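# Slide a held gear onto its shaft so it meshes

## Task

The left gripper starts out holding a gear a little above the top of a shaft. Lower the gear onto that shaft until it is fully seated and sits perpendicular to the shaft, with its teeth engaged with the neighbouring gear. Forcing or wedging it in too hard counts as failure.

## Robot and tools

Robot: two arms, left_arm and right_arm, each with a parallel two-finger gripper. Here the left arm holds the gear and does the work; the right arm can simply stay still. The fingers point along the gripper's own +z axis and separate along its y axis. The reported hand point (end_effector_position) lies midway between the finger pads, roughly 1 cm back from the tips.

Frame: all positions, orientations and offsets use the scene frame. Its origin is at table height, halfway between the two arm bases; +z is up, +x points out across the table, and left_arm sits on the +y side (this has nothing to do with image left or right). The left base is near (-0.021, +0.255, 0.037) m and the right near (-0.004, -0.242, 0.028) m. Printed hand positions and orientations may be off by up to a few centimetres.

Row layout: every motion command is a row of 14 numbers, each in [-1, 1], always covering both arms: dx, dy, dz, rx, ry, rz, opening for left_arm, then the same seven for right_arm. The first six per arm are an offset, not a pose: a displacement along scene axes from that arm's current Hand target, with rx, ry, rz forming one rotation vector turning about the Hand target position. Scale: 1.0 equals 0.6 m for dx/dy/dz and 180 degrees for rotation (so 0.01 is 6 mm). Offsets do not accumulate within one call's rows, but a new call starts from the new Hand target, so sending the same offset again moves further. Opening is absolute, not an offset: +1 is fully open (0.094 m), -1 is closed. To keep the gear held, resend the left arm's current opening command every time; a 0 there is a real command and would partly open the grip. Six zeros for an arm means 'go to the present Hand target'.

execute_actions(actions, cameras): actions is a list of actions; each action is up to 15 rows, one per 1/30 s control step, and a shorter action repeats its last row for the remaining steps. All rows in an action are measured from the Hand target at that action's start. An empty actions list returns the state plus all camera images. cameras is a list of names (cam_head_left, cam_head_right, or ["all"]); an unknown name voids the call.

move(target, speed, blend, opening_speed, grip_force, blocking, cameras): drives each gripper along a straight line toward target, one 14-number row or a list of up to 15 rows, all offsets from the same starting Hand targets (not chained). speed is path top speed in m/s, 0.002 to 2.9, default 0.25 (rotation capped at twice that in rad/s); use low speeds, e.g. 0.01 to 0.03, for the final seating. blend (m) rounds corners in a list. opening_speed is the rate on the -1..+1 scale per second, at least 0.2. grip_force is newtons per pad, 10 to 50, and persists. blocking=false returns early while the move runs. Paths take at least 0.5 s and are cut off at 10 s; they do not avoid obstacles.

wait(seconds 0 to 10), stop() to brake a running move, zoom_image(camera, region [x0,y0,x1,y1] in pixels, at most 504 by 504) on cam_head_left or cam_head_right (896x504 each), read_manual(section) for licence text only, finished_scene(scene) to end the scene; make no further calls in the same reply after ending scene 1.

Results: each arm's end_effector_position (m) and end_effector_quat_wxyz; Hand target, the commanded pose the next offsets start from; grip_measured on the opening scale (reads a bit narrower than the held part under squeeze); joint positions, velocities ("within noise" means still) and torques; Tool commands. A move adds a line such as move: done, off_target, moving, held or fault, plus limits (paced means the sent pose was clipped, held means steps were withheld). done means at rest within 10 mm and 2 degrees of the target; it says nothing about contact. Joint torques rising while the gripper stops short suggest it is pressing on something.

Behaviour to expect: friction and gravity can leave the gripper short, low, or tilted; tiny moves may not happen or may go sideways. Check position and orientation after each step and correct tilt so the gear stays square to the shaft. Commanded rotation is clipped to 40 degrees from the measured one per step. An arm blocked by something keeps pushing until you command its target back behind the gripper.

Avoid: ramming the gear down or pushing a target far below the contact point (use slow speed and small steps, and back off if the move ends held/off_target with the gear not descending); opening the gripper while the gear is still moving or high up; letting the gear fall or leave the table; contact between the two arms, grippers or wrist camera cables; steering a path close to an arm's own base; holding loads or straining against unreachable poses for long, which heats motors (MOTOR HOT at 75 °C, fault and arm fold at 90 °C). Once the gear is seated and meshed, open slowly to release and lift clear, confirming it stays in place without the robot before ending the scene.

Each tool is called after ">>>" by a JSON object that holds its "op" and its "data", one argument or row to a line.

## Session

>>> {"op": "execute_actions", "data": {
  "actions": []
}}

Scene clock: 0.00 s.
left_arm: end_effector_position=(+0.2649, +0.1082, +0.1524) grip_measured=-0.632 end_effector_quat_wxyz=(-0.003, +0.859, +0.513, +0.001) | right_arm: end_effector_position=(+0.3774, -0.2478, +0.4300) grip_measured=+1.000 end_effector_quat_wxyz=(+0.707, +0.005, +0.707, -0.005)
Joint positions: left_arm=[-0.494 1.762 1.484 -1.296 -0.006 1.587 0.017] | right_arm=[0 1.047 1.047 0 0 0 0.094]
Joint velocities: within noise
Joint torques (N m): no reading
Heat: left arm: 39 °C; right arm: 38 °C.
Hand target: left_arm +0.2676, +0.1069, +0.1586; +0.007, +0.859, +0.513, +0.008 | right_arm +0.3750, -0.2478, +0.4413; +0.718, +0.005, +0.696, -0.005
Tool commands: left_gripper/opening=-1.0 right_gripper/opening=+1.0

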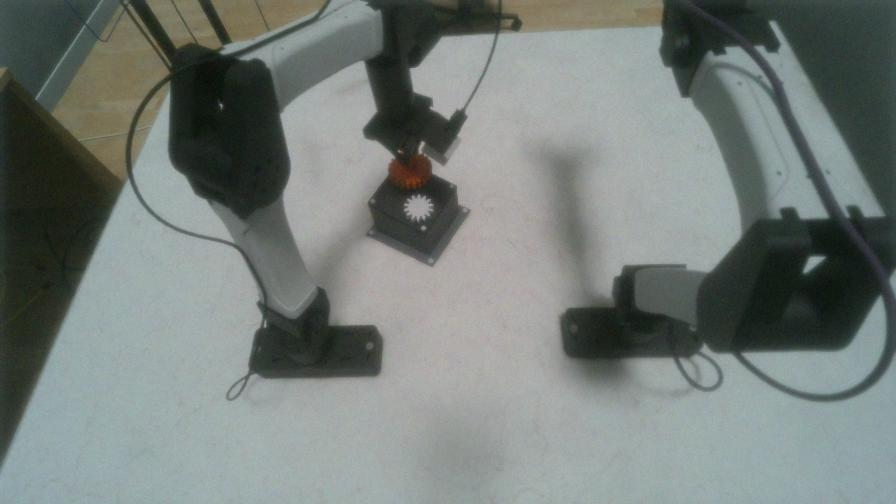

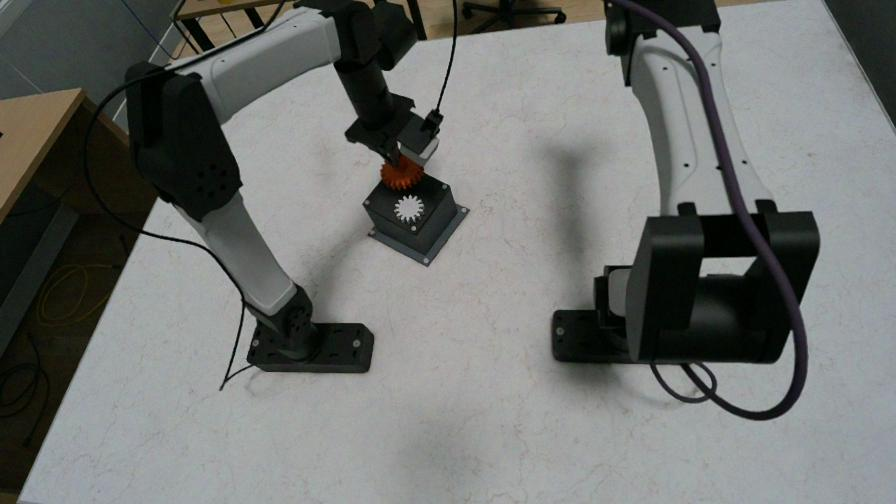

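>>> {"op": "move", "data": {
  "target": [0,0,0.13,0,0,0,-1,0,0,0,0,0,0,1],
  "speed": 0.2,
  "cameras": ["all"]
}}

>>> {"op": "zoom_image", "data": {
  "camera": "cam_head_right",
  "region": [375, 160, 435, 220]
}}

>>> {"op": "zoom_image", "data": {
  "camera": "cam_head_right",
  "region": [355, 110, 475, 240]
}}

>>> {"op": "zoom_image", "data": {
  "camera": "cam_head_left",
  "region": [360, 110, 480, 240]
}}

Scene clock: 2.30 s.
left_arm: end_effector_position=(+0.2684, +0.1064, +0.2303) grip_measured=-0.632 end_effector_quat_wxyz=(+0.020, +0.858, +0.512, +0.015) | right_arm: end_effector_position=(+0.3774, -0.2478, +0.4300) grip_measured=+1.000 end_effector_quat_wxyz=(+0.707, +0.005, +0.707, -0.005)
Joint positions: left_arm=[-0.494 1.762 1.795 -1.554 -0.006 1.587 0.017] | right_arm=[0 1.047 1.047 0 0 0 0.094]
Joint torques (N m): left_arm=[0.17 -8.05 7.09 0.26 0.01 -0.03] | right_arm=[0.01 -2.77 8.47 2.23 0.1 -0.02]
Heat: left arm: 39 °C; right arm: 38 °C.
Hand target: left_arm +0.2676, +0.1069, +0.2367; +0.007, +0.859, +0.513, +0.008 | right_arm +0.3750, -0.2478, +0.4413; +0.718, +0.005, +0.696, -0.005
Off the commanded pose: left_arm 0.006 m, 2 deg | right_arm 0.012 m, 2 deg.
joint sent to its limit (left arm) — joint 4 (wrist pitch), lower limit. The joint targets still meet the commanded pose.
move: off_target (right_arm)

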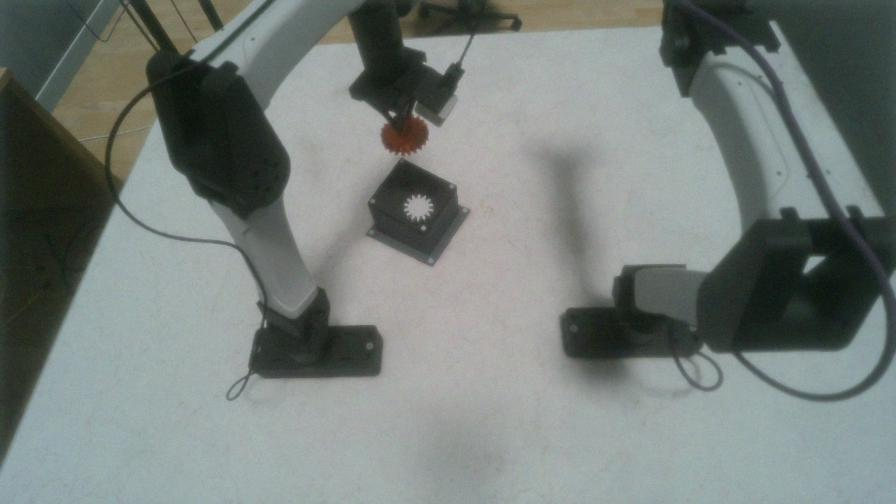

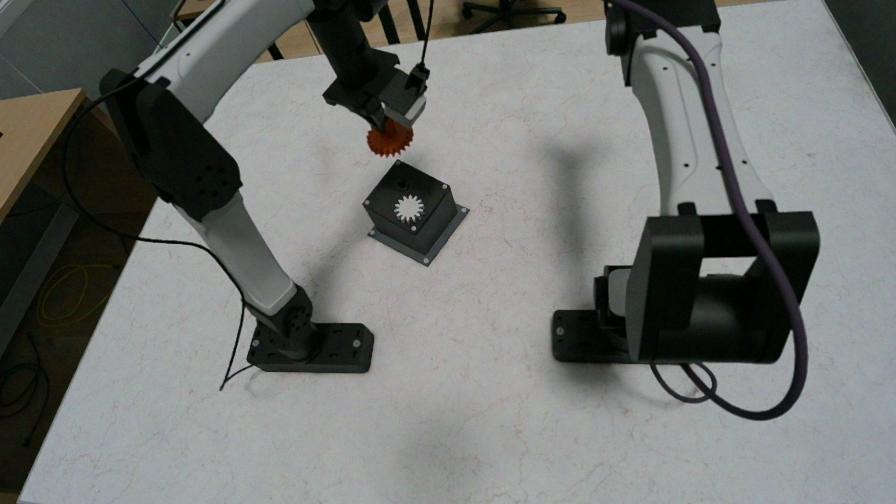

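Scaled by 8.400.

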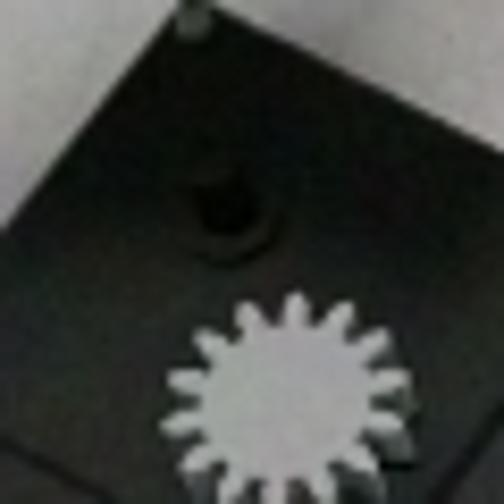

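Scaled by 3.877.

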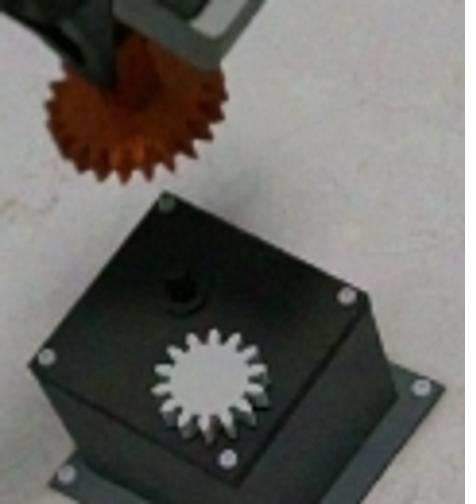

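Scaled by 3.877.

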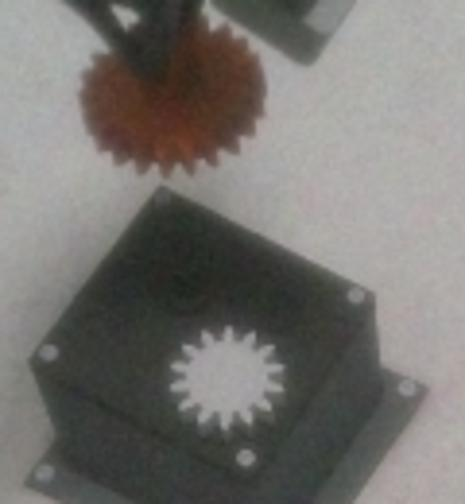

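>>> {"op": "move", "data": {
  "target": [
    [-0.016,0.017,0,0,0,0,-1,0,0,0,0,0,0,1],
    [-0.016,0.017,-0.121,0,0,0,-1,0,0,0,0,0,0,1]
  ],
  "speed": 0.12,
  "blend": 0.004,
  "cameras": ["all"]
}}

>>> {"op": "zoom_image", "data": {
  "camera": "cam_head_right",
  "region": [365, 140, 425, 200]
}}

Scene clock: 7.77 s.
left_arm: end_effector_position=(+0.2548, +0.1169, +0.1548) grip_measured=-0.632 end_effector_quat_wxyz=(-0.013, +0.857, +0.515, -0.005) | right_arm: end_effector_position=(+0.3774, -0.2478, +0.4300) grip_measured=+1.000 end_effector_quat_wxyz=(+0.707, +0.005, +0.707, -0.005)
Joint positions: left_arm=[-0.484 1.735 1.462 -1.325 -0.006 1.592 0.017] | right_arm=[0 1.047 1.047 0 0 0 0.094]
Joint torques (N m): left_arm=[0.65 -10.51 5.46 0.44 0.02 0.08] | right_arm=[0.03 -2.8 8.5 2.23 0.09 -0.03]
Heat: left arm: 40 °C; right arm: 40 °C.
Hand target: left_arm +0.2580, +0.1172, +0.1641; +0.007, +0.859, +0.513, +0.008 | right_arm +0.3750, -0.2478, +0.4413; +0.718, +0.005, +0.696, -0.005
Off the commanded pose: left_arm 0.010 m, 3 deg | right_arm 0.012 m, 2 deg.
move: off_target (left_arm, right_arm)

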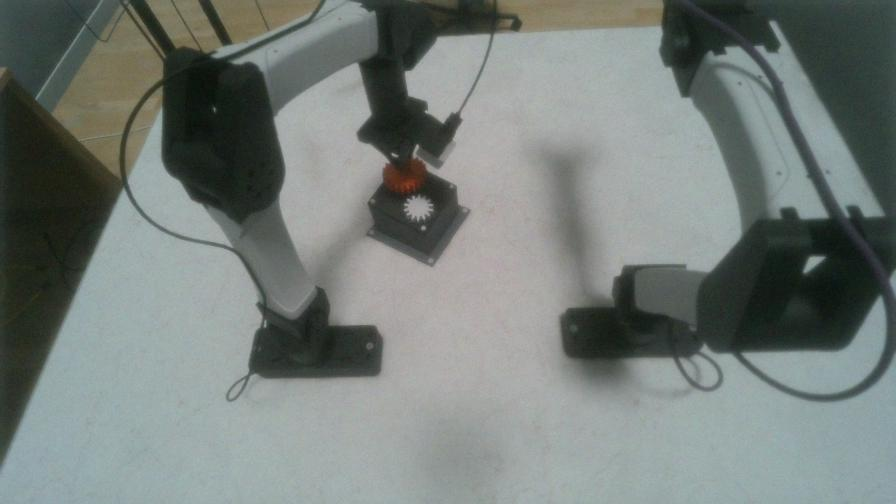

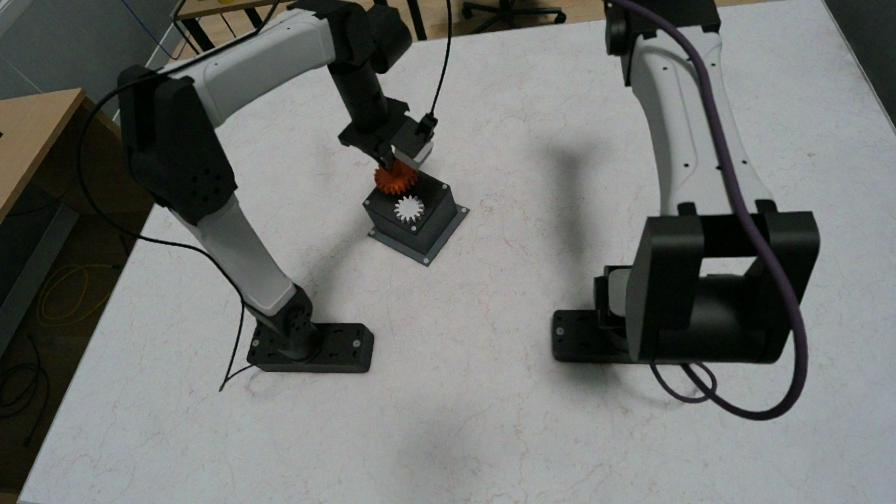

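Scaled by 8.400.

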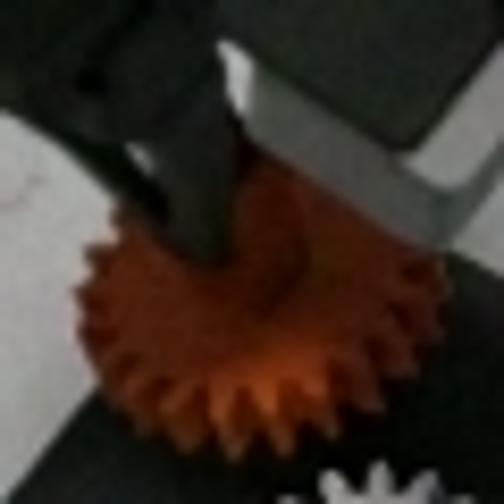

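>>> {"op": "execute_actions", "data": {
  "actions": [
    [[0,0,-0.003,0,0,0,-1,0,0,0,0,0,0,1],[0,0,-0.006,0,0,0,-1,0,0,0,0,0,0,1],[0,0,-0.008,0,0,0,-1,0,0,0,0,0,0,1]],
    [[0,0,-0.003,0,0,0,-1,0,0,0,0,0,0,1],[0,0,-0.006,0,0,0,-1,0,0,0,0,0,0,1]]
  ]
}}

Scene clock: 9.53 s.
left_arm: end_effector_position=(+0.2543, +0.1172, +0.1506) grip_measured=-0.632 end_effector_quat_wxyz=(-0.009, +0.857, +0.515, -0.002) | right_arm: end_effector_position=(+0.3774, -0.2478, +0.4300) grip_measured=+1.000 end_effector_quat_wxyz=(+0.707, +0.005, +0.707, -0.005)
Joint positions: left_arm=[-0.484 1.724 1.433 -1.297 -0.006 1.592 0.017] | right_arm=[0 1.047 1.047 0 0 0 0.094]
Joint torques (N m): left_arm=[0.61 -9.39 5.19 0.5 0.02 0.09] | right_arm=[0.01 -2.81 8.5 2.24 0.09 -0.03]
Heat: left arm: 40 °C; right arm: 40 °C.
Hand target: left_arm +0.2580, +0.1172, +0.1557; +0.007, +0.858, +0.513, +0.008 | right_arm +0.3750, -0.2478, +0.4413; +0.718, +0.005, +0.696, -0.005
Off the commanded pose: left_arm 0.006 m, 2 deg | right_arm 0.012 m, 2 deg.
Step readings (end_effector_position of left_arm | right_arm):
0: (+0.2549, +0.1169, +0.1548) | (+0.3774, -0.2478, +0.4300)
1: (+0.2549, +0.1169, +0.1546) | (+0.3774, -0.2478, +0.4300)
2: (+0.2548, +0.1169, +0.1542) | (+0.3774, -0.2478, +0.4300)
4: (+0.2538, +0.1174, +0.1526) | (+0.3774, -0.2478, +0.4300)
8: (+0.2532, +0.1177, +0.1510) | (+0.3774, -0.2478, +0.4300)
15: (+0.2542, +0.1172, +0.1510) | (+0.3774, -0.2478, +0.4300)
16: (+0.2543, +0.1172, +0.1507) | (+0.3774, -0.2478, +0.4300)
17: (+0.2544, +0.1171, +0.1507) | (+0.3774, -0.2478, +0.4300)
19: (+0.2543, +0.1172, +0.1506) | (+0.3774, -0.2478, +0.4300)
23: (+0.2543, +0.1172, +0.1507) | (+0.3774, -0.2478, +0.4300)
30: (+0.2543, +0.1172, +0.1506) | (+0.3774, -0.2478, +0.4300)

>>> {"op": "execute_actions", "data": {
  "actions": [
    [[0.002,0,-0.003,0,0,0,-1,0,0,0,0,0,0,1],[0.004,0,-0.006,0,0,0,-1,0,0,0,0,0,0,1],[0.006,0,-0.008,0,0,0,-1,0,0,0,0,0,0,1],[0.008,0,-0.01,0,0,0,-1,0,0,0,0,0,0,1]],
    [[0.003,0,0,0,0,0,-1,0,0,0,0,0,0,1],[0.005,0,0,0,0,0,-1,0,0,0,0,0,0,1],[0.007,0,0,0,0,0,-1,0,0,0,0,0,0,1]]
  ]
}}

Scene clock: 11.27 s.
left_arm: end_effector_position=(+0.2579, +0.1168, +0.1500) grip_measured=-0.632 end_effector_quat_wxyz=(-0.001, +0.858, +0.514, -0.002) | right_arm: end_effector_position=(+0.3774, -0.2478, +0.4300) grip_measured=+1.000 end_effector_quat_wxyz=(+0.707, +0.005, +0.707, -0.005)
Joint positions: left_arm=[-0.475 1.724 1.43 -1.28 0.003 1.604 0.017] | right_arm=[0 1.047 1.047 0 0 0 0.094]
Joint torques (N m): left_arm=[0.92 -6.57 6.57 0.54 -0.06 0.08] | right_arm=[0.02 -2.78 8.47 2.24 0.1 -0.02]
Heat: left arm: 40 °C; right arm: 41 °C.
Hand target: left_arm +0.2671, +0.1172, +0.1498; +0.007, +0.858, +0.513, +0.008 | right_arm +0.3750, -0.2478, +0.4413; +0.718, +0.005, +0.696, -0.005
Off the commanded pose: left_arm 0.009 m, 1 deg | right_arm 0.012 m, 2 deg.
Step readings (end_effector_position of left_arm | right_arm):
0: (+0.2543, +0.1172, +0.1506) | (+0.3774, -0.2478, +0.4300)
1: (+0.2543, +0.1172, +0.1506) | (+0.3774, -0.2478, +0.4300)
2: (+0.2548, +0.1172, +0.1505) | (+0.3774, -0.2478, +0.4300)
4: (+0.2561, +0.1171, +0.1502) | (+0.3774, -0.2478, +0.4300)
8: (+0.2574, +0.1166, +0.1500) | (+0.3774, -0.2478, +0.4300)
15: (+0.2576, +0.1164, +0.1500) | (+0.3774, -0.2478, +0.4300)
16: (+0.2577, +0.1165, +0.1500) | (+0.3774, -0.2478, +0.4300)
17: (+0.2577, +0.1165, +0.1500) | (+0.3774, -0.2478, +0.4300)
19: (+0.2578, +0.1167, +0.1500) | (+0.3774, -0.2478, +0.4300)
23: (+0.2579, +0.1168, +0.1500) | (+0.3774, -0.2478, +0.4300)
30: (+0.2579, +0.1168, +0.1500) | (+0.3774, -0.2478, +0.4300)

Sweep +y with a bit more press.

>>> {"op": "execute_actions", "data": {
  "actions": [
    [[0,0.002,-0.003,0,0,0,-1,0,0,0,0,0,0,1],[0,0.004,-0.005,0,0,0,-1,0,0,0,0,0,0,1],[0,0.005,-0.006,0,0,0,-1,0,0,0,0,0,0,1],[0,0.006,-0.006,0,0,0,-1,0,0,0,0,0,0,1],[0,0.007,-0.006,0,0,0,-1,0,0,0,0,0,0,1],[0,0.008,-0.006,0,0,0,-1,0,0,0,0,0,0,1],[0,0.009,-0.006,0,0,0,-1,0,0,0,0,0,0,1]]
  ]
}}

Scene clock: 12.40 s.
left_arm: end_effector_position=(+0.2590, +0.1183, +0.1498) grip_measured=-0.632 end_effector_quat_wxyz=(+0.003, +0.858, +0.513, -0.008) | right_arm: end_effector_position=(+0.3774, -0.2478, +0.4300) grip_measured=+1.000 end_effector_quat_wxyz=(+0.707, +0.005, +0.707, -0.005)
Joint positions: left_arm=[-0.461 1.724 1.43 -1.279 0.017 1.618 0.017] | right_arm=[0 1.047 1.047 0 0 0 0.094]
Joint torques (N m): left_arm=[1.09 -7.23 4.51 0.68 -0.2 0.07] | right_arm=[0.02 -2.78 8.51 2.23 0.09 -0.03]
Heat: left arm: 40 °C; right arm: 41 °C.
Hand target: left_arm +0.2669, +0.1226, +0.1461; +0.007, +0.859, +0.513, +0.008 | right_arm +0.3750, -0.2478, +0.4413; +0.718, +0.005, +0.696, -0.005
Off the commanded pose: left_arm 0.010 m, 2 deg | right_arm 0.012 m, 2 deg.
Step readings (end_effector_position of left_arm | right_arm):
0: (+0.2579, +0.1168, +0.1500) | (+0.3774, -0.2478, +0.4300)
1: (+0.2579, +0.1168, +0.1500) | (+0.3774, -0.2478, +0.4300)
2: (+0.2581, +0.1169, +0.1500) | (+0.3774, -0.2478, +0.4300)
4: (+0.2587, +0.1175, +0.1500) | (+0.3774, -0.2478, +0.4300)
8: (+0.2590, +0.1183, +0.1498) | (+0.3774, -0.2478, +0.4300)
15: (+0.2590, +0.1183, +0.1498) | (+0.3774, -0.2478, +0.4300)

>>> {"op": "execute_actions", "data": {
  "actions": [
    [[0.002,-0.002,0,0,0,0,-1,0,0,0,0,0,0,1],[0.004,-0.002,0,0,0,0,-1,0,0,0,0,0,0,1],[0.006,-0.002,0,0,0,0,-1,0,0,0,0,0,0,1]]
  ],
  "cameras": ["all"]
}}

>>> {"op": "zoom_image", "data": {
  "camera": "cam_head_right",
  "region": [365, 140, 425, 200]
}}

Scene clock: 13.80 s.
left_arm: end_effector_position=(+0.2590, +0.1183, +0.1498) grip_measured=-0.632 end_effector_quat_wxyz=(+0.003, +0.859, +0.512, -0.008) | right_arm: end_effector_position=(+0.3774, -0.2478, +0.4300) grip_measured=+1.000 end_effector_quat_wxyz=(+0.707, +0.005, +0.707, -0.005)
Joint positions: left_arm=[-0.461 1.724 1.43 -1.279 0.017 1.62 0.017] | right_arm=[0 1.047 1.047 0 0 0 0.094]
Joint torques (N m): left_arm=[1.24 -6.05 6.01 0.66 -0.21 0.08] | right_arm=[0.01 -2.81 8.47 2.24 0.1 -0.03]
Heat: left arm: 40 °C; right arm: 41 °C.
Hand target: left_arm +0.2705, +0.1214, +0.1461; +0.007, +0.858, +0.513, +0.008 | right_arm +0.3750, -0.2478, +0.4413; +0.718, +0.005, +0.696, -0.005
Off the commanded pose: left_arm 0.012 m, 2 deg | right_arm 0.012 m, 2 deg.
Step readings (end_effector_position of left_arm | right_arm):
0: (+0.2590, +0.1183, +0.1498) | (+0.3774, -0.2478, +0.4300)
1: (+0.2590, +0.1183, +0.1498) | (+0.3774, -0.2478, +0.4300)
2: (+0.2590, +0.1183, +0.1498) | (+0.3774, -0.2478, +0.4300)
4: (+0.2590, +0.1183, +0.1498) | (+0.3774, -0.2478, +0.4300)
8: (+0.2590, +0.1183, +0.1498) | (+0.3774, -0.2478, +0.4300)
15: (+0.2590, +0.1183, +0.1498) | (+0.3774, -0.2478, +0.4300)

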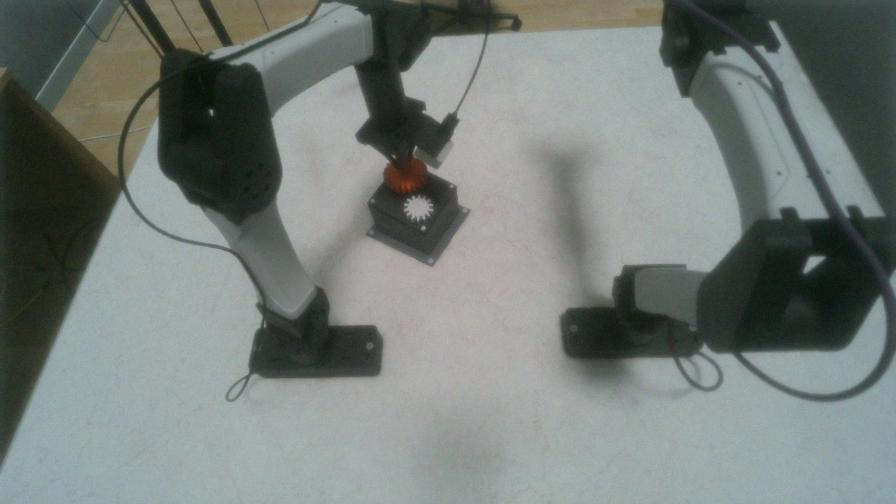

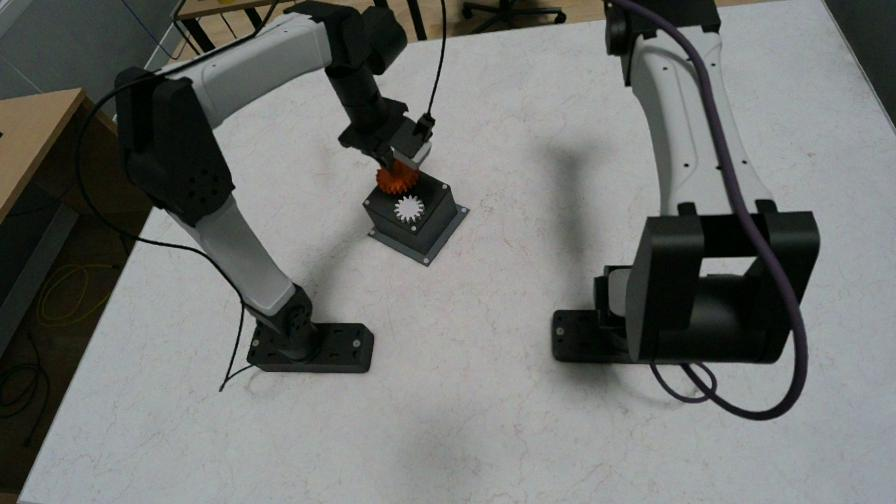

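Scaled by 8.400.

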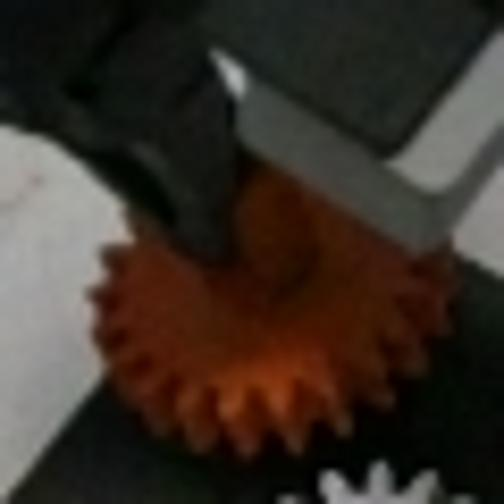

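>>> {"op": "execute_actions", "data": {
  "actions": [
    [[-0.005,-0.002,0,0,0,0,-1,0,0,0,0,0,0,1],[-0.01,-0.004,0,0,0,0,-1,0,0,0,0,0,0,1],[-0.012,-0.006,0,0,0,0,-1,0,0,0,0,0,0,1],[-0.014,-0.008,0,0,0,0,-1,0,0,0,0,0,0,1]]
  ]
}}

Scene clock: 16.87 s.
left_arm: end_effector_position=(+0.2582, +0.1169, +0.1497) grip_measured=-0.632 end_effector_quat_wxyz=(+0.003, +0.859, +0.512, -0.005) | right_arm: end_effector_position=(+0.3774, -0.2478, +0.4300) grip_measured=+1.000 end_effector_quat_wxyz=(+0.707, +0.005, +0.707, -0.005)
Joint positions: left_arm=[-0.469 1.722 1.426 -1.276 0.012 1.614 0.017] | right_arm=[0 1.047 1.047 0 0 0 0.094]
Joint torques (N m): left_arm=[-0.25 -7.57 4.1 0.66 -0.16 -0.09] | right_arm=[0.02 -2.81 8.49 2.24 0.09 -0.03]
Heat: left arm: 40 °C; right arm: 42 °C.
Hand target: left_arm +0.2622, +0.1166, +0.1461; +0.007, +0.858, +0.513, +0.008 | right_arm +0.3750, -0.2478, +0.4413; +0.718, +0.005, +0.696, -0.005
Off the commanded pose: left_arm 0.005 m, 2 deg | right_arm 0.012 m, 2 deg.
Step readings (end_effector_position of left_arm | right_arm):
0: (+0.2590, +0.1183, +0.1498) | (+0.3774, -0.2478, +0.4300)
1: (+0.2590, +0.1183, +0.1498) | (+0.3774, -0.2478, +0.4300)
2: (+0.2590, +0.1182, +0.1498) | (+0.3774, -0.2478, +0.4300)
4: (+0.2586, +0.1176, +0.1497) | (+0.3774, -0.2478, +0.4300)
8: (+0.2582, +0.1169, +0.1498) | (+0.3774, -0.2478, +0.4300)
15: (+0.2582, +0.1169, +0.1497) | (+0.3774, -0.2478, +0.4300)

>>> {"op": "execute_actions", "data": {
  "actions": [
    [[0,-0.002,0,0,0,0,-1,0,0,0,0,0,0,1],[0,-0.003,0,0,0,0,-1,0,0,0,0,0,0,1],[0,-0.004,0,0,0,0,-1,0,0,0,0,0,0,1],[0,-0.005,0,0,0,0,-1,0,0,0,0,0,0,1],[0,-0.006,0,0,0,0,-1,0,0,0,0,0,0,1],[0,-0.007,0,0,0,0,-1,0,0,0,0,0,0,1],[0,-0.008,0,0,0,0,-1,0,0,0,0,0,0,1],[0,-0.009,0,0,0,0,-1,0,0,0,0,0,0,1]]
  ]
}}

Scene clock: 18.13 s.
left_arm: end_effector_position=(+0.2572, +0.1149, +0.1497) grip_measured=-0.632 end_effector_quat_wxyz=(+0.000, +0.859, +0.512, +0.000) | right_arm: end_effector_position=(+0.3774, -0.2478, +0.4300) grip_measured=+1.000 end_effector_quat_wxyz=(+0.707, +0.005, +0.707, -0.005)
Joint positions: left_arm=[-0.483 1.722 1.426 -1.276 0 1.599 0.017] | right_arm=[0 1.047 1.047 0 0 0 0.094]
Joint torques (N m): left_arm=[-0.39 -6.8 5.05 0.64 -0.05 -0.12] | right_arm=[0.02 -2.81 8.47 2.24 0.1 -0.03]
Heat: left arm: 40 °C; right arm: 42 °C.
Hand target: left_arm +0.2621, +0.1111, +0.1461; +0.007, +0.859, +0.513, +0.008 | right_arm +0.3750, -0.2478, +0.4413; +0.718, +0.005, +0.696, -0.005
Off the commanded pose: left_arm 0.007 m, 1 deg | right_arm 0.012 m, 2 deg.
Step readings (end_effector_position of left_arm | right_arm):
0: (+0.2582, +0.1169, +0.1497) | (+0.3774, -0.2478, +0.4300)
1: (+0.2581, +0.1166, +0.1497) | (+0.3774, -0.2478, +0.4300)
2: (+0.2579, +0.1161, +0.1497) | (+0.3774, -0.2478, +0.4300)
4: (+0.2577, +0.1157, +0.1497) | (+0.3774, -0.2478, +0.4300)
8: (+0.2574, +0.1152, +0.1497) | (+0.3774, -0.2478, +0.4300)
15: (+0.2572, +0.1149, +0.1497) | (+0.3774, -0.2478, +0.4300)

>>> {"op": "execute_actions", "data": {
  "actions": [
    [[-0.003,0,0.001,0,0,0,-1,0,0,0,0,0,0,1],[-0.006,0,0.001,0,0,0,-1,0,0,0,0,0,0,1],[-0.009,0,0.001,0,0,0,-1,0,0,0,0,0,0,1],[-0.011,0,0.001,0,0,0,-1,0,0,0,0,0,0,1],[-0.013,0,0.001,0,0,0,-1,0,0,0,0,0,0,1],[-0.015,0,0.001,0,0,0,-1,0,0,0,0,0,0,1]]
  ]
}}

Scene clock: 19.47 s.
left_arm: end_effector_position=(+0.2525, +0.1134, +0.1447) grip_measured=-0.632 end_effector_quat_wxyz=(+0.000, +0.859, +0.511, +0.004) | right_arm: end_effector_position=(+0.3774, -0.2478, +0.4300) grip_measured=+1.000 end_effector_quat_wxyz=(+0.707, +0.005, +0.707, -0.005)
Joint positions: left_arm=[-0.498 1.706 1.388 -1.249 -0.006 1.586 0.017] | right_arm=[0 1.047 1.047 0 0 0 0.094]
Joint torques (N m): left_arm=[-0.21 -7.97 5.56 0.42 0.03 -0.11] | right_arm=[0.02 -2.81 8.5 2.23 0.1 -0.03]
Heat: left arm: 40 °C; right arm: 42 °C.
Hand target: left_arm +0.2532, +0.1112, +0.1467; +0.007, +0.859, +0.513, +0.008 | right_arm +0.3750, -0.2478, +0.4413; +0.718, +0.005, +0.696, -0.005
Off the commanded pose: left_arm 0.003 m, 1 deg | right_arm 0.012 m, 2 deg.
Step readings (end_effector_position of left_arm | right_arm):
0: (+0.2572, +0.1149, +0.1497) | (+0.3774, -0.2478, +0.4300)
1: (+0.2572, +0.1149, +0.1497) | (+0.3774, -0.2478, +0.4300)
2: (+0.2573, +0.1148, +0.1498) | (+0.3774, -0.2478, +0.4300)
4: (+0.2566, +0.1145, +0.1498) | (+0.3774, -0.2478, +0.4300)
8: (+0.2534, +0.1135, +0.1488) | (+0.3774, -0.2478, +0.4300)
15: (+0.2525, +0.1134, +0.1447) | (+0.3774, -0.2478, +0.4300)

Dropped in at (.253,.1134). Descend.

>>> {"op": "execute_actions", "data": {
  "actions": [
    [[0.001,0.002,-0.002,0,0,0,-1,0,0,0,0,0,0,1],[0.002,0.002,-0.004,0,0,0,-1,0,0,0,0,0,0,1],[0.002,0.002,-0.006,0,0,0,-1,0,0,0,0,0,0,1],[0.002,0.002,-0.008,0,0,0,-1,0,0,0,0,0,0,1]],
    [[0,0,-0.002,0,0,0,-1,0,0,0,0,0,0,1],[0,0,-0.004,0,0,0,-1,0,0,0,0,0,0,1],[0,0,-0.006,0,0,0,-1,0,0,0,0,0,0,1]]
  ]
}}

Scene clock: 21.03 s.
left_arm: end_effector_position=(+0.2532, +0.1130, +0.1405) grip_measured=-0.632 end_effector_quat_wxyz=(+0.002, +0.859, +0.512, +0.005) | right_arm: end_effector_position=(+0.3774, -0.2478, +0.4300) grip_measured=+1.000 end_effector_quat_wxyz=(+0.707, +0.005, +0.707, -0.005)
Joint positions: left_arm=[-0.498 1.706 1.372 -1.228 -0.006 1.585 0.017] | right_arm=[0 1.047 1.047 0 0 0 0.094]
Joint torques (N m): left_arm=[0.18 -7.56 4.53 0.55 0.02 -0.07] | right_arm=[0.01 -2.81 8.49 2.24 0.09 -0.02]
Heat: left arm: 40 °C; right arm: 42 °C.
Hand target: left_arm +0.2545, +0.1123, +0.1383; +0.007, +0.858, +0.513, +0.008 | right_arm +0.3750, -0.2478, +0.4413; +0.718, +0.005, +0.696, -0.005
Off the commanded pose: left_arm 0.003 m, 1 deg | right_arm 0.012 m, 2 deg.
Step readings (end_effector_position of left_arm | right_arm):
0: (+0.2525, +0.1134, +0.1447) | (+0.3774, -0.2478, +0.4300)
1: (+0.2525, +0.1134, +0.1445) | (+0.3774, -0.2478, +0.4300)
2: (+0.2526, +0.1133, +0.1443) | (+0.3774, -0.2478, +0.4300)
4: (+0.2526, +0.1133, +0.1428) | (+0.3774, -0.2478, +0.4300)
8: (+0.2526, +0.1133, +0.1410) | (+0.3774, -0.2478, +0.4300)
15: (+0.2526, +0.1133, +0.1409) | (+0.3774, -0.2478, +0.4300)
16: (+0.2526, +0.1133, +0.1408) | (+0.3774, -0.2478, +0.4300)
17: (+0.2526, +0.1133, +0.1406) | (+0.3774, -0.2478, +0.4300)
19: (+0.2528, +0.1132, +0.1405) | (+0.3774, -0.2478, +0.4300)
23: (+0.2532, +0.1130, +0.1405) | (+0.3774, -0.2478, +0.4300)
30: (+0.2532, +0.1130, +0.1405) | (+0.3774, -0.2478, +0.4300)

>>> {"op": "execute_actions", "data": {
  "actions": [
    [[0,0,-0.002,0,0,0.004,-1,0,0,0,0,0,0,1],[0,0,-0.003,0,0,0.008,-1,0,0,0,0,0,0,1],[0,0,-0.003,0,0,0.012,-1,0,0,0,0,0,0,1],[0,0,-0.003,0,0,0.016,-1,0,0,0,0,0,0,1],[0,0,-0.003,0,0,0.02,-1,0,0,0,0,0,0,1],[0,0,-0.003,0,0,0.024,-1,0,0,0,0,0,0,1],[0,0,-0.003,0,0,0.028,-1,0,0,0,0,0,0,1],[0,0,-0.003,0,0,0.032,-1,0,0,0,0,0,0,1],[0,0,-0.003,0,0,0.036,-1,0,0,0,0,0,0,1],[0,0,-0.003,0,0,0.04,-1,0,0,0,0,0,0,1],[0,0,-0.003,0,0,0.044,-1,0,0,0,0,0,0,1],[0,0,-0.003,0,0,0.048,-1,0,0,0,0,0,0,1]]
  ],
  "cameras": ["all"]
}}

>>> {"op": "zoom_image", "data": {
  "camera": "cam_head_right",
  "region": [370, 160, 430, 220]
}}

>>> {"op": "zoom_image", "data": {
  "camera": "cam_head_left",
  "region": [380, 160, 440, 220]
}}

Scene clock: 22.97 s.
left_arm: end_effector_position=(+0.2532, +0.1130, +0.1402) grip_measured=-0.632 end_effector_quat_wxyz=(+0.002, +0.820, +0.572, +0.005) | right_arm: end_effector_position=(+0.3774, -0.2478, +0.4300) grip_measured=+1.000 end_effector_quat_wxyz=(+0.707, +0.005, +0.707, -0.005)
Joint positions: left_arm=[-0.498 1.706 1.37 -1.226 -0.006 1.44 0.017] | right_arm=[0 1.047 1.047 0 0 0 0.094]
Joint torques (N m): left_arm=[0.09 -7.31 4.21 0.59 -0.01 -0.09] | right_arm=[0.03 -2.82 8.51 2.24 0.09 -0.03]
Heat: left arm: 40 °C; right arm: 43 °C.
Hand target: left_arm +0.2545, +0.1123, +0.1366; +0.007, +0.817, +0.576, +0.009 | right_arm +0.3750, -0.2478, +0.4413; +0.718, +0.005, +0.696, -0.005
Off the commanded pose: left_arm 0.004 m, 1 deg | right_arm 0.012 m, 2 deg.
Step readings (end_effector_position of left_arm | right_arm):
0: (+0.2532, +0.1130, +0.1405) | (+0.3774, -0.2478, +0.4300)
1: (+0.2532, +0.1130, +0.1404) | (+0.3774, -0.2478, +0.4300)
2: (+0.2532, +0.1130, +0.1403) | (+0.3774, -0.2478, +0.4300)
4: (+0.2532, +0.1130, +0.1403) | (+0.3774, -0.2478, +0.4300)
8: (+0.2533, +0.1130, +0.1403) | (+0.3774, -0.2478, +0.4300)
15: (+0.2532, +0.1130, +0.1402) | (+0.3774, -0.2478, +0.4300)

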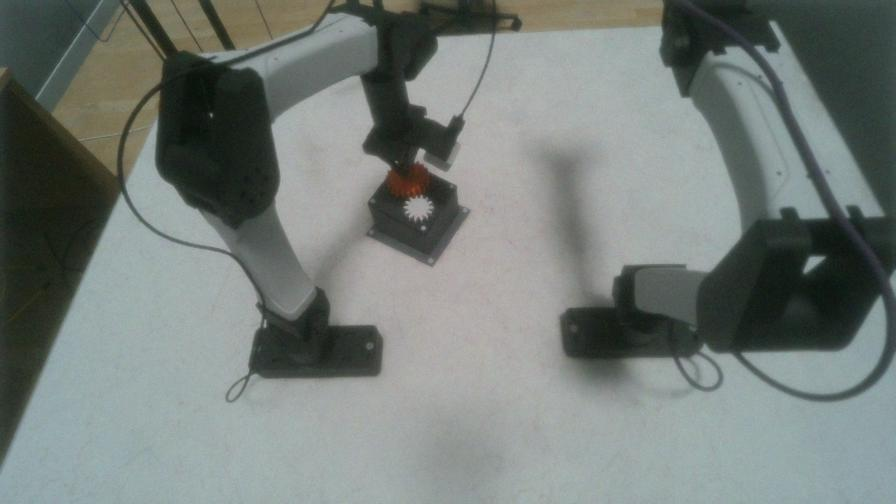

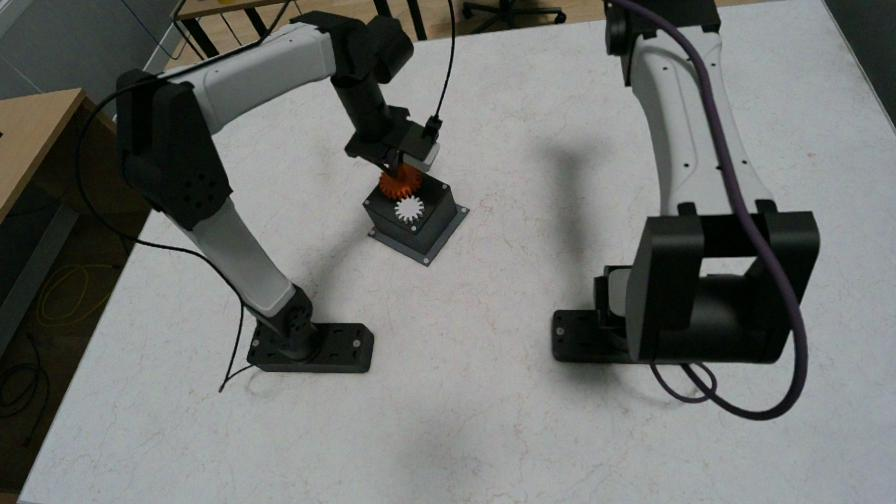

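Scaled by 8.400.

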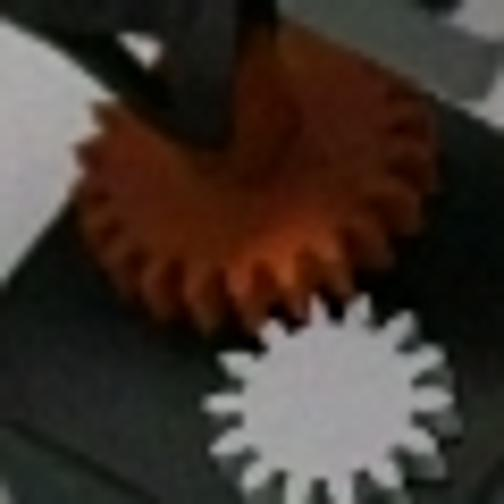

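Scaled by 8.400.

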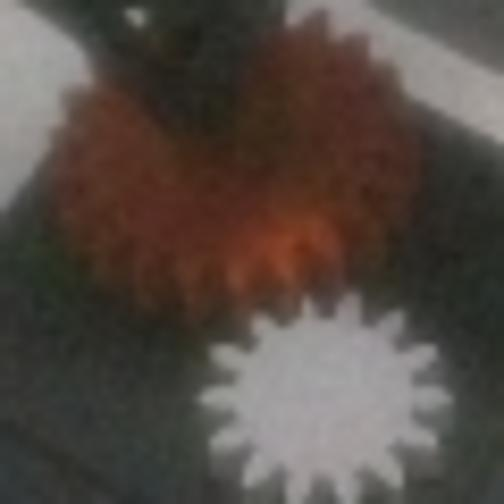

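>>> {"op": "move", "data": {
  "target": [0,0,0.007,0,0,0,-0.35,0,0,0,0,0,0,1],
  "opening_speed": 0.6,
  "speed": 0.02
}}

>>> {"op": "move", "data": {
  "target": [0,0,0.13,0,0,0,-0.35,0,0,0,0,0,0,1],
  "speed": 0.12,
  "cameras": ["all"]
}}

>>> {"op": "zoom_image", "data": {
  "camera": "cam_head_right",
  "region": [370, 150, 440, 220]
}}

>>> {"op": "zoom_image", "data": {
  "camera": "cam_head_left",
  "region": [375, 150, 445, 220]
}}

Scene clock: 26.23 s.
left_arm: end_effector_position=(+0.2530, +0.1131, +0.1399) grip_measured=-0.353 end_effector_quat_wxyz=(+0.002, +0.819, +0.573, +0.005) | right_arm: end_effector_position=(+0.3774, -0.2478, +0.4300) grip_measured=+1.000 end_effector_quat_wxyz=(+0.707, +0.005, +0.707, -0.005)
Joint positions: left_arm=[-0.498 1.706 1.369 -1.226 -0.006 1.438 0.03] | right_arm=[0 1.047 1.047 0 0 0 0.094]
Joint torques (N m): left_arm=[0.08 -7.53 5.64 0.44 -0.01 -0.11] | right_arm=[0.02 -2.81 8.47 2.24 0.1 -0.02]
Heat: left arm: 40 °C; right arm: 43 °C.
Hand target: left_arm +0.2543, +0.1124, +0.1407; +0.007, +0.817, +0.576, +0.008 | right_arm +0.3750, -0.2478, +0.4413; +0.718, +0.005, +0.696, -0.005
Off the commanded pose: left_arm 0.002 m, 1 deg | right_arm 0.012 m, 2 deg.
move: off_target (right_arm)

Scene clock: 27.63 s.
left_arm: end_effector_position=(+0.2533, +0.1129, +0.2168) grip_measured=-0.353 end_effector_quat_wxyz=(+0.009, +0.819, +0.573, +0.008) | right_arm: end_effector_position=(+0.3774, -0.2478, +0.4300) grip_measured=+1.000 end_effector_quat_wxyz=(+0.707, +0.005, +0.707, -0.005)
Joint positions: left_arm=[-0.498 1.709 1.679 -1.517 -0.006 1.438 0.03] | right_arm=[0 1.047 1.047 0 0 0 0.094]
Joint torques (N m): left_arm=[0.09 -6.06 7.57 0.28 -0.01 -0.1] | right_arm=[0.01 -2.8 8.49 2.23 0.09 -0.03]
Heat: left arm: 40 °C; right arm: 43 °C.
Hand target: left_arm +0.2544, +0.1123, +0.2188; +0.007, +0.817, +0.576, +0.008 | right_arm +0.3750, -0.2478, +0.4413; +0.718, +0.005, +0.696, -0.005
Off the commanded pose: left_arm 0.002 m, 0 deg | right_arm 0.012 m, 2 deg.
move: off_target (right_arm)

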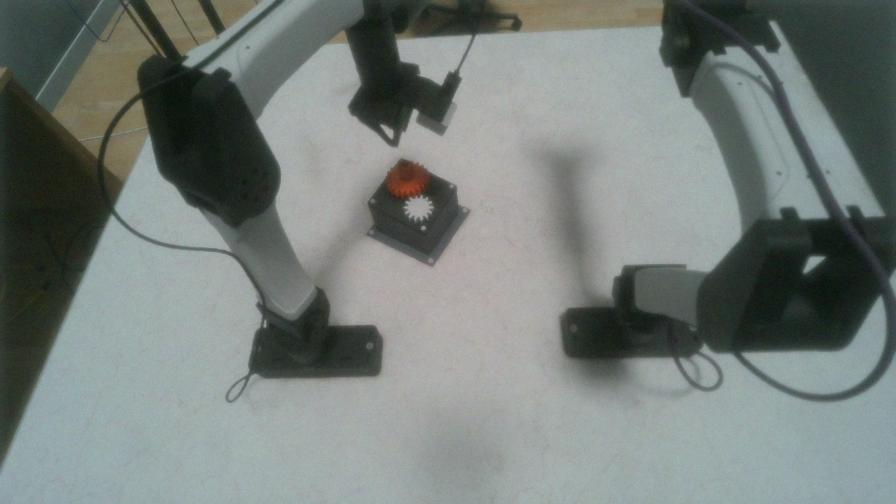

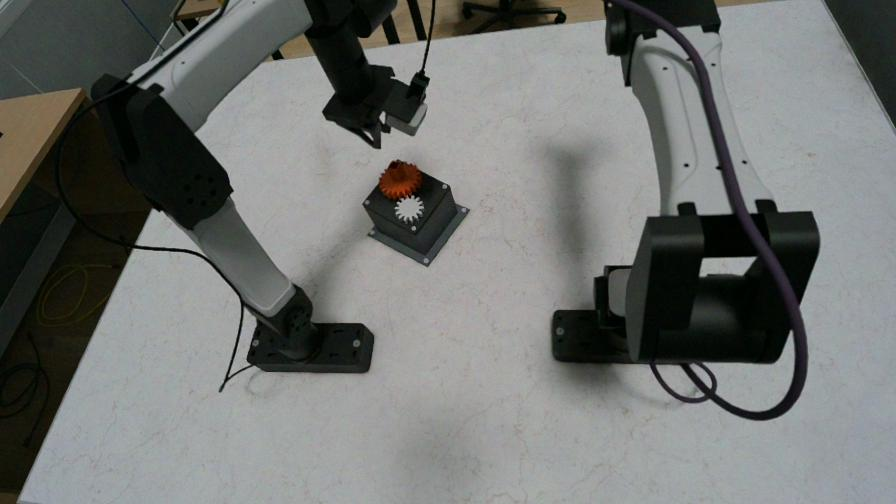

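Scaled by 7.200.

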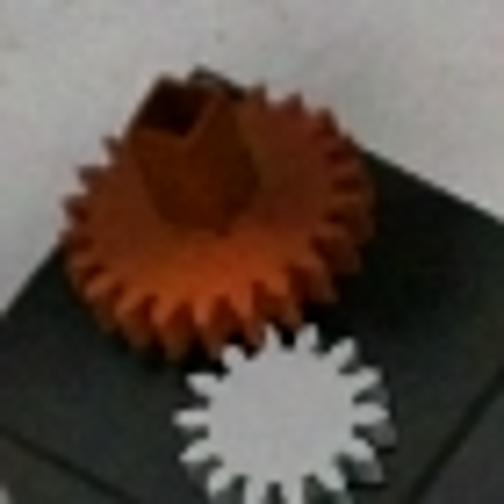

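Scaled by 7.200.

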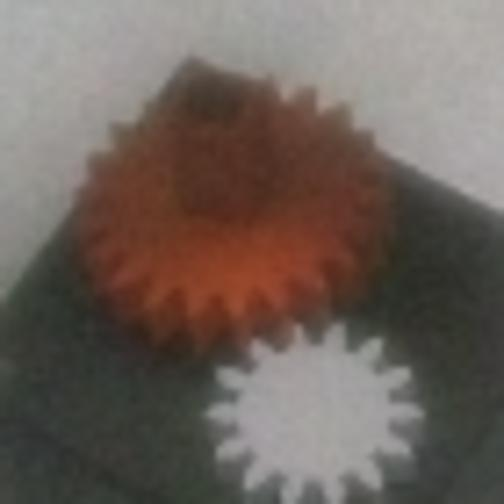

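>>> {"op": "zoom_image", "data": {
  "camera": "cam_head_right",
  "region": [390, 180, 425, 215]
}}

>>> {"op": "zoom_image", "data": {
  "camera": "cam_head_left",
  "region": [398, 178, 433, 213]
}}

Scaled by 14.400.

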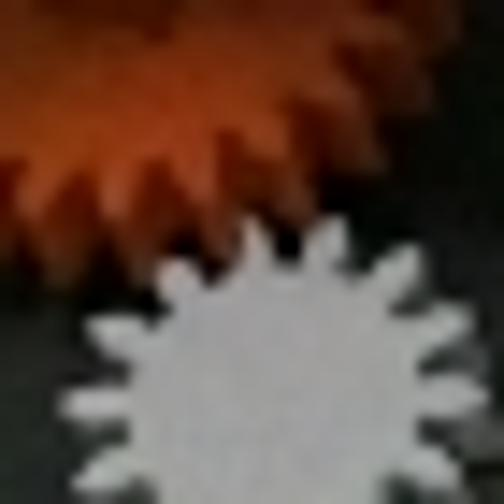

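Scaled by 14.400.

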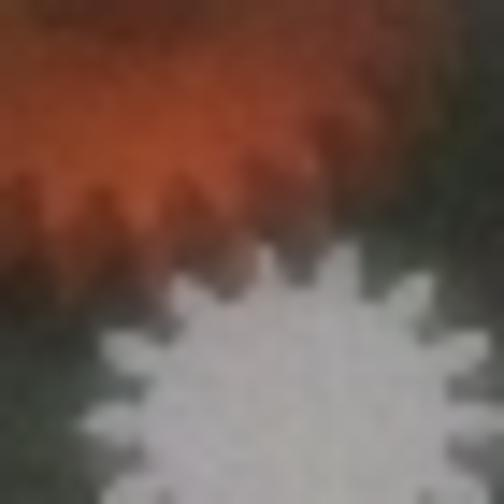

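>>> {"op": "move", "data": {
  "target": [
    [0,0,-0.12,0,0,0,-0.35,0,0,0,0,0,0,1],
    [0,0,-0.128,0,0,0,-0.35,0,0,0,0,0,0,1]
  ],
  "speed": [0.1,0.03],
  "blend": [0.003,0]
}}

>>> {"op": "move", "data": {
  "target": [0,0,0,0,0,0,-1,0,0,0,0,0,0,1],
  "opening_speed": 0.6
}}

Scene clock: 35.60 s.
left_arm: end_effector_position=(+0.2492, +0.1150, +0.1486) grip_measured=-0.353 end_effector_quat_wxyz=(-0.002, +0.819, +0.573, +0.004) | right_arm: end_effector_position=(+0.3774, -0.2478, +0.4300) grip_measured=+1.000 end_effector_quat_wxyz=(+0.707, +0.005, +0.707, -0.005)
Joint positions: left_arm=[-0.499 1.694 1.39 -1.266 -0.008 1.437 0.03] | right_arm=[0 1.047 1.047 0 0 0 0.094]
Joint torques (N m): left_arm=[0.16 -6.53 4.1 0.75 0.01 -0.11] | right_arm=[0.03 -2.81 8.5 2.24 0.1 -0.03]
Heat: left arm: 41 °C; right arm: 44 °C.
Hand target: left_arm +0.2544, +0.1123, +0.1419; +0.007, +0.818, +0.576, +0.008 | right_arm +0.3750, -0.2478, +0.4413; +0.718, +0.005, +0.696, -0.005
Off the commanded pose: left_arm 0.009 m, 1 deg | right_arm 0.012 m, 2 deg.
move: off_target (right_arm); blend cut to 0.0024 m at target 1

Scene clock: 36.90 s.
left_arm: end_effector_position=(+0.2575, +0.1108, +0.1487) grip_measured=-0.990 end_effector_quat_wxyz=(+0.015, +0.819, +0.574, +0.013) | right_arm: end_effector_position=(+0.3774, -0.2478, +0.4300) grip_measured=+1.000 end_effector_quat_wxyz=(+0.707, +0.005, +0.707, -0.005)
Joint positions: left_arm=[-0.499 1.693 1.389 -1.227 -0.009 1.436 0] | right_arm=[0 1.047 1.047 0 0 0 0.094]
Joint torques (N m): left_arm=[0.14 -6.32 4.26 0.47 0.03 -0.1] | right_arm=[0.01 -2.8 8.5 2.24 0.09 -0.02]
Heat: left arm: 41 °C; right arm: 44 °C.
Hand target: left_arm +0.2543, +0.1123, +0.1419; +0.006, +0.817, +0.576, +0.008 | right_arm +0.3750, -0.2478, +0.4413; +0.718, +0.005, +0.696, -0.005
Off the commanded pose: left_arm 0.008 m, 1 deg | right_arm 0.012 m, 2 deg.
move: off_target (right_arm)

>>> {"op": "move", "data": {
  "target": [0,0,0.08,0,0,0,-1,0,0,0,0,0,0,1],
  "speed": 0.1,
  "cameras": ["all"]
}}

>>> {"op": "zoom_image", "data": {
  "camera": "cam_head_right",
  "region": [370, 140, 440, 210]
}}

>>> {"op": "zoom_image", "data": {
  "camera": "cam_head_left",
  "region": [375, 140, 445, 210]
}}

Scene clock: 39.70 s.
left_arm: end_effector_position=(+0.2530, +0.1132, +0.1869) grip_measured=-0.990 end_effector_quat_wxyz=(+0.007, +0.819, +0.574, +0.009) | right_arm: end_effector_position=(+0.3774, -0.2478, +0.4300) grip_measured=+1.000 end_effector_quat_wxyz=(+0.707, +0.005, +0.707, -0.005)
Joint positions: left_arm=[-0.499 1.693 1.541 -1.398 -0.009 1.436 0] | right_arm=[0 1.047 1.047 0 0 0 0.094]
Joint torques (N m): left_arm=[0.16 -6.2 7.8 0.22 0.02 -0.09] | right_arm=[0.02 -2.8 8.49 2.23 0.09 -0.03]
Heat: left arm: 41 °C; right arm: 45 °C.
Hand target: left_arm +0.2543, +0.1123, +0.1899; +0.007, +0.817, +0.576, +0.008 | right_arm +0.3750, -0.2478, +0.4413; +0.718, +0.005, +0.696, -0.005
Off the commanded pose: left_arm 0.003 m, 0 deg | right_arm 0.012 m, 2 deg.
move: off_target (right_arm)

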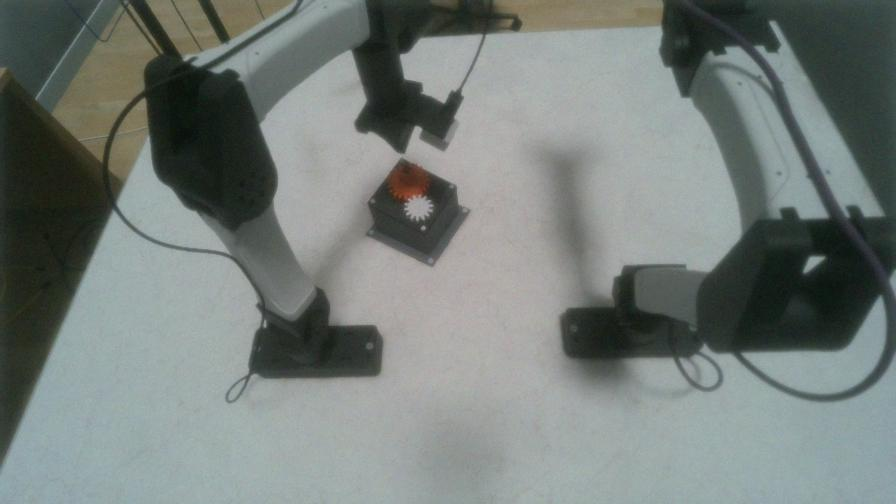

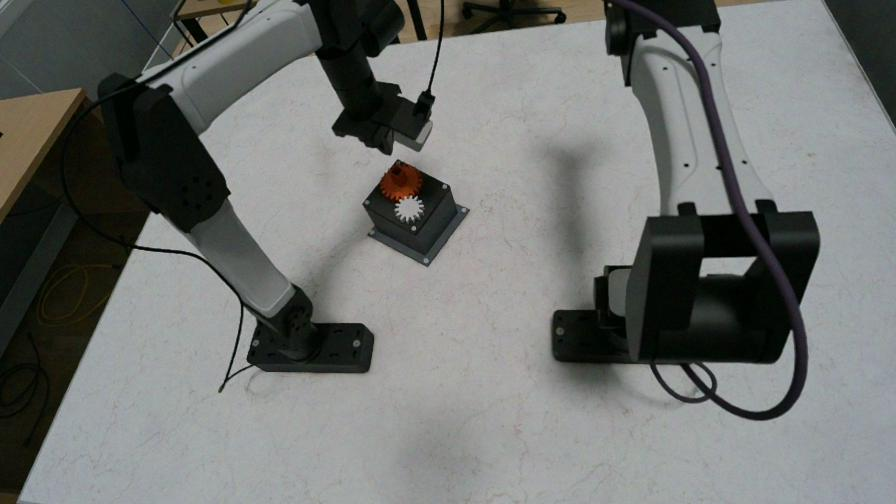

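Scaled by 7.200.

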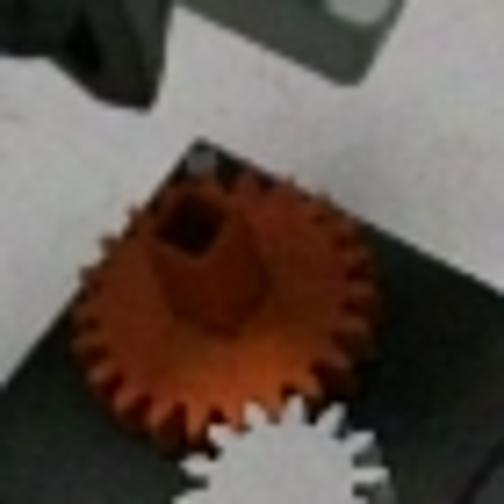

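Scaled by 7.200.

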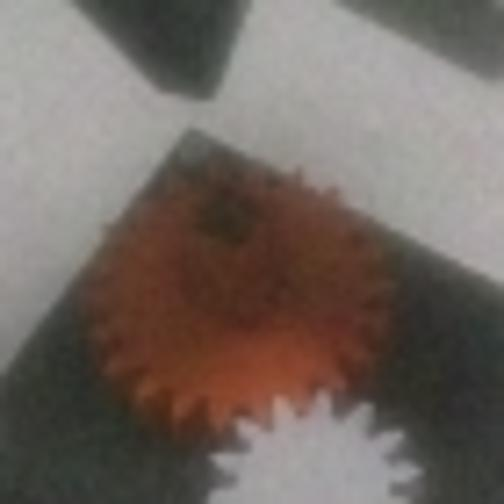

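>>> {"op": "zoom_image", "data": {
  "camera": "cam_head_right",
  "region": [378, 180, 428, 230]
}}

Scaled by 10.080.

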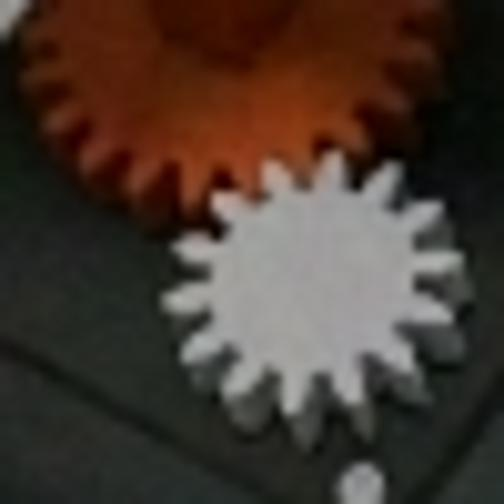

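>>> {"op": "finished_scene", "data": {
  "scene": 3
}}

The scene is finished: the task was done.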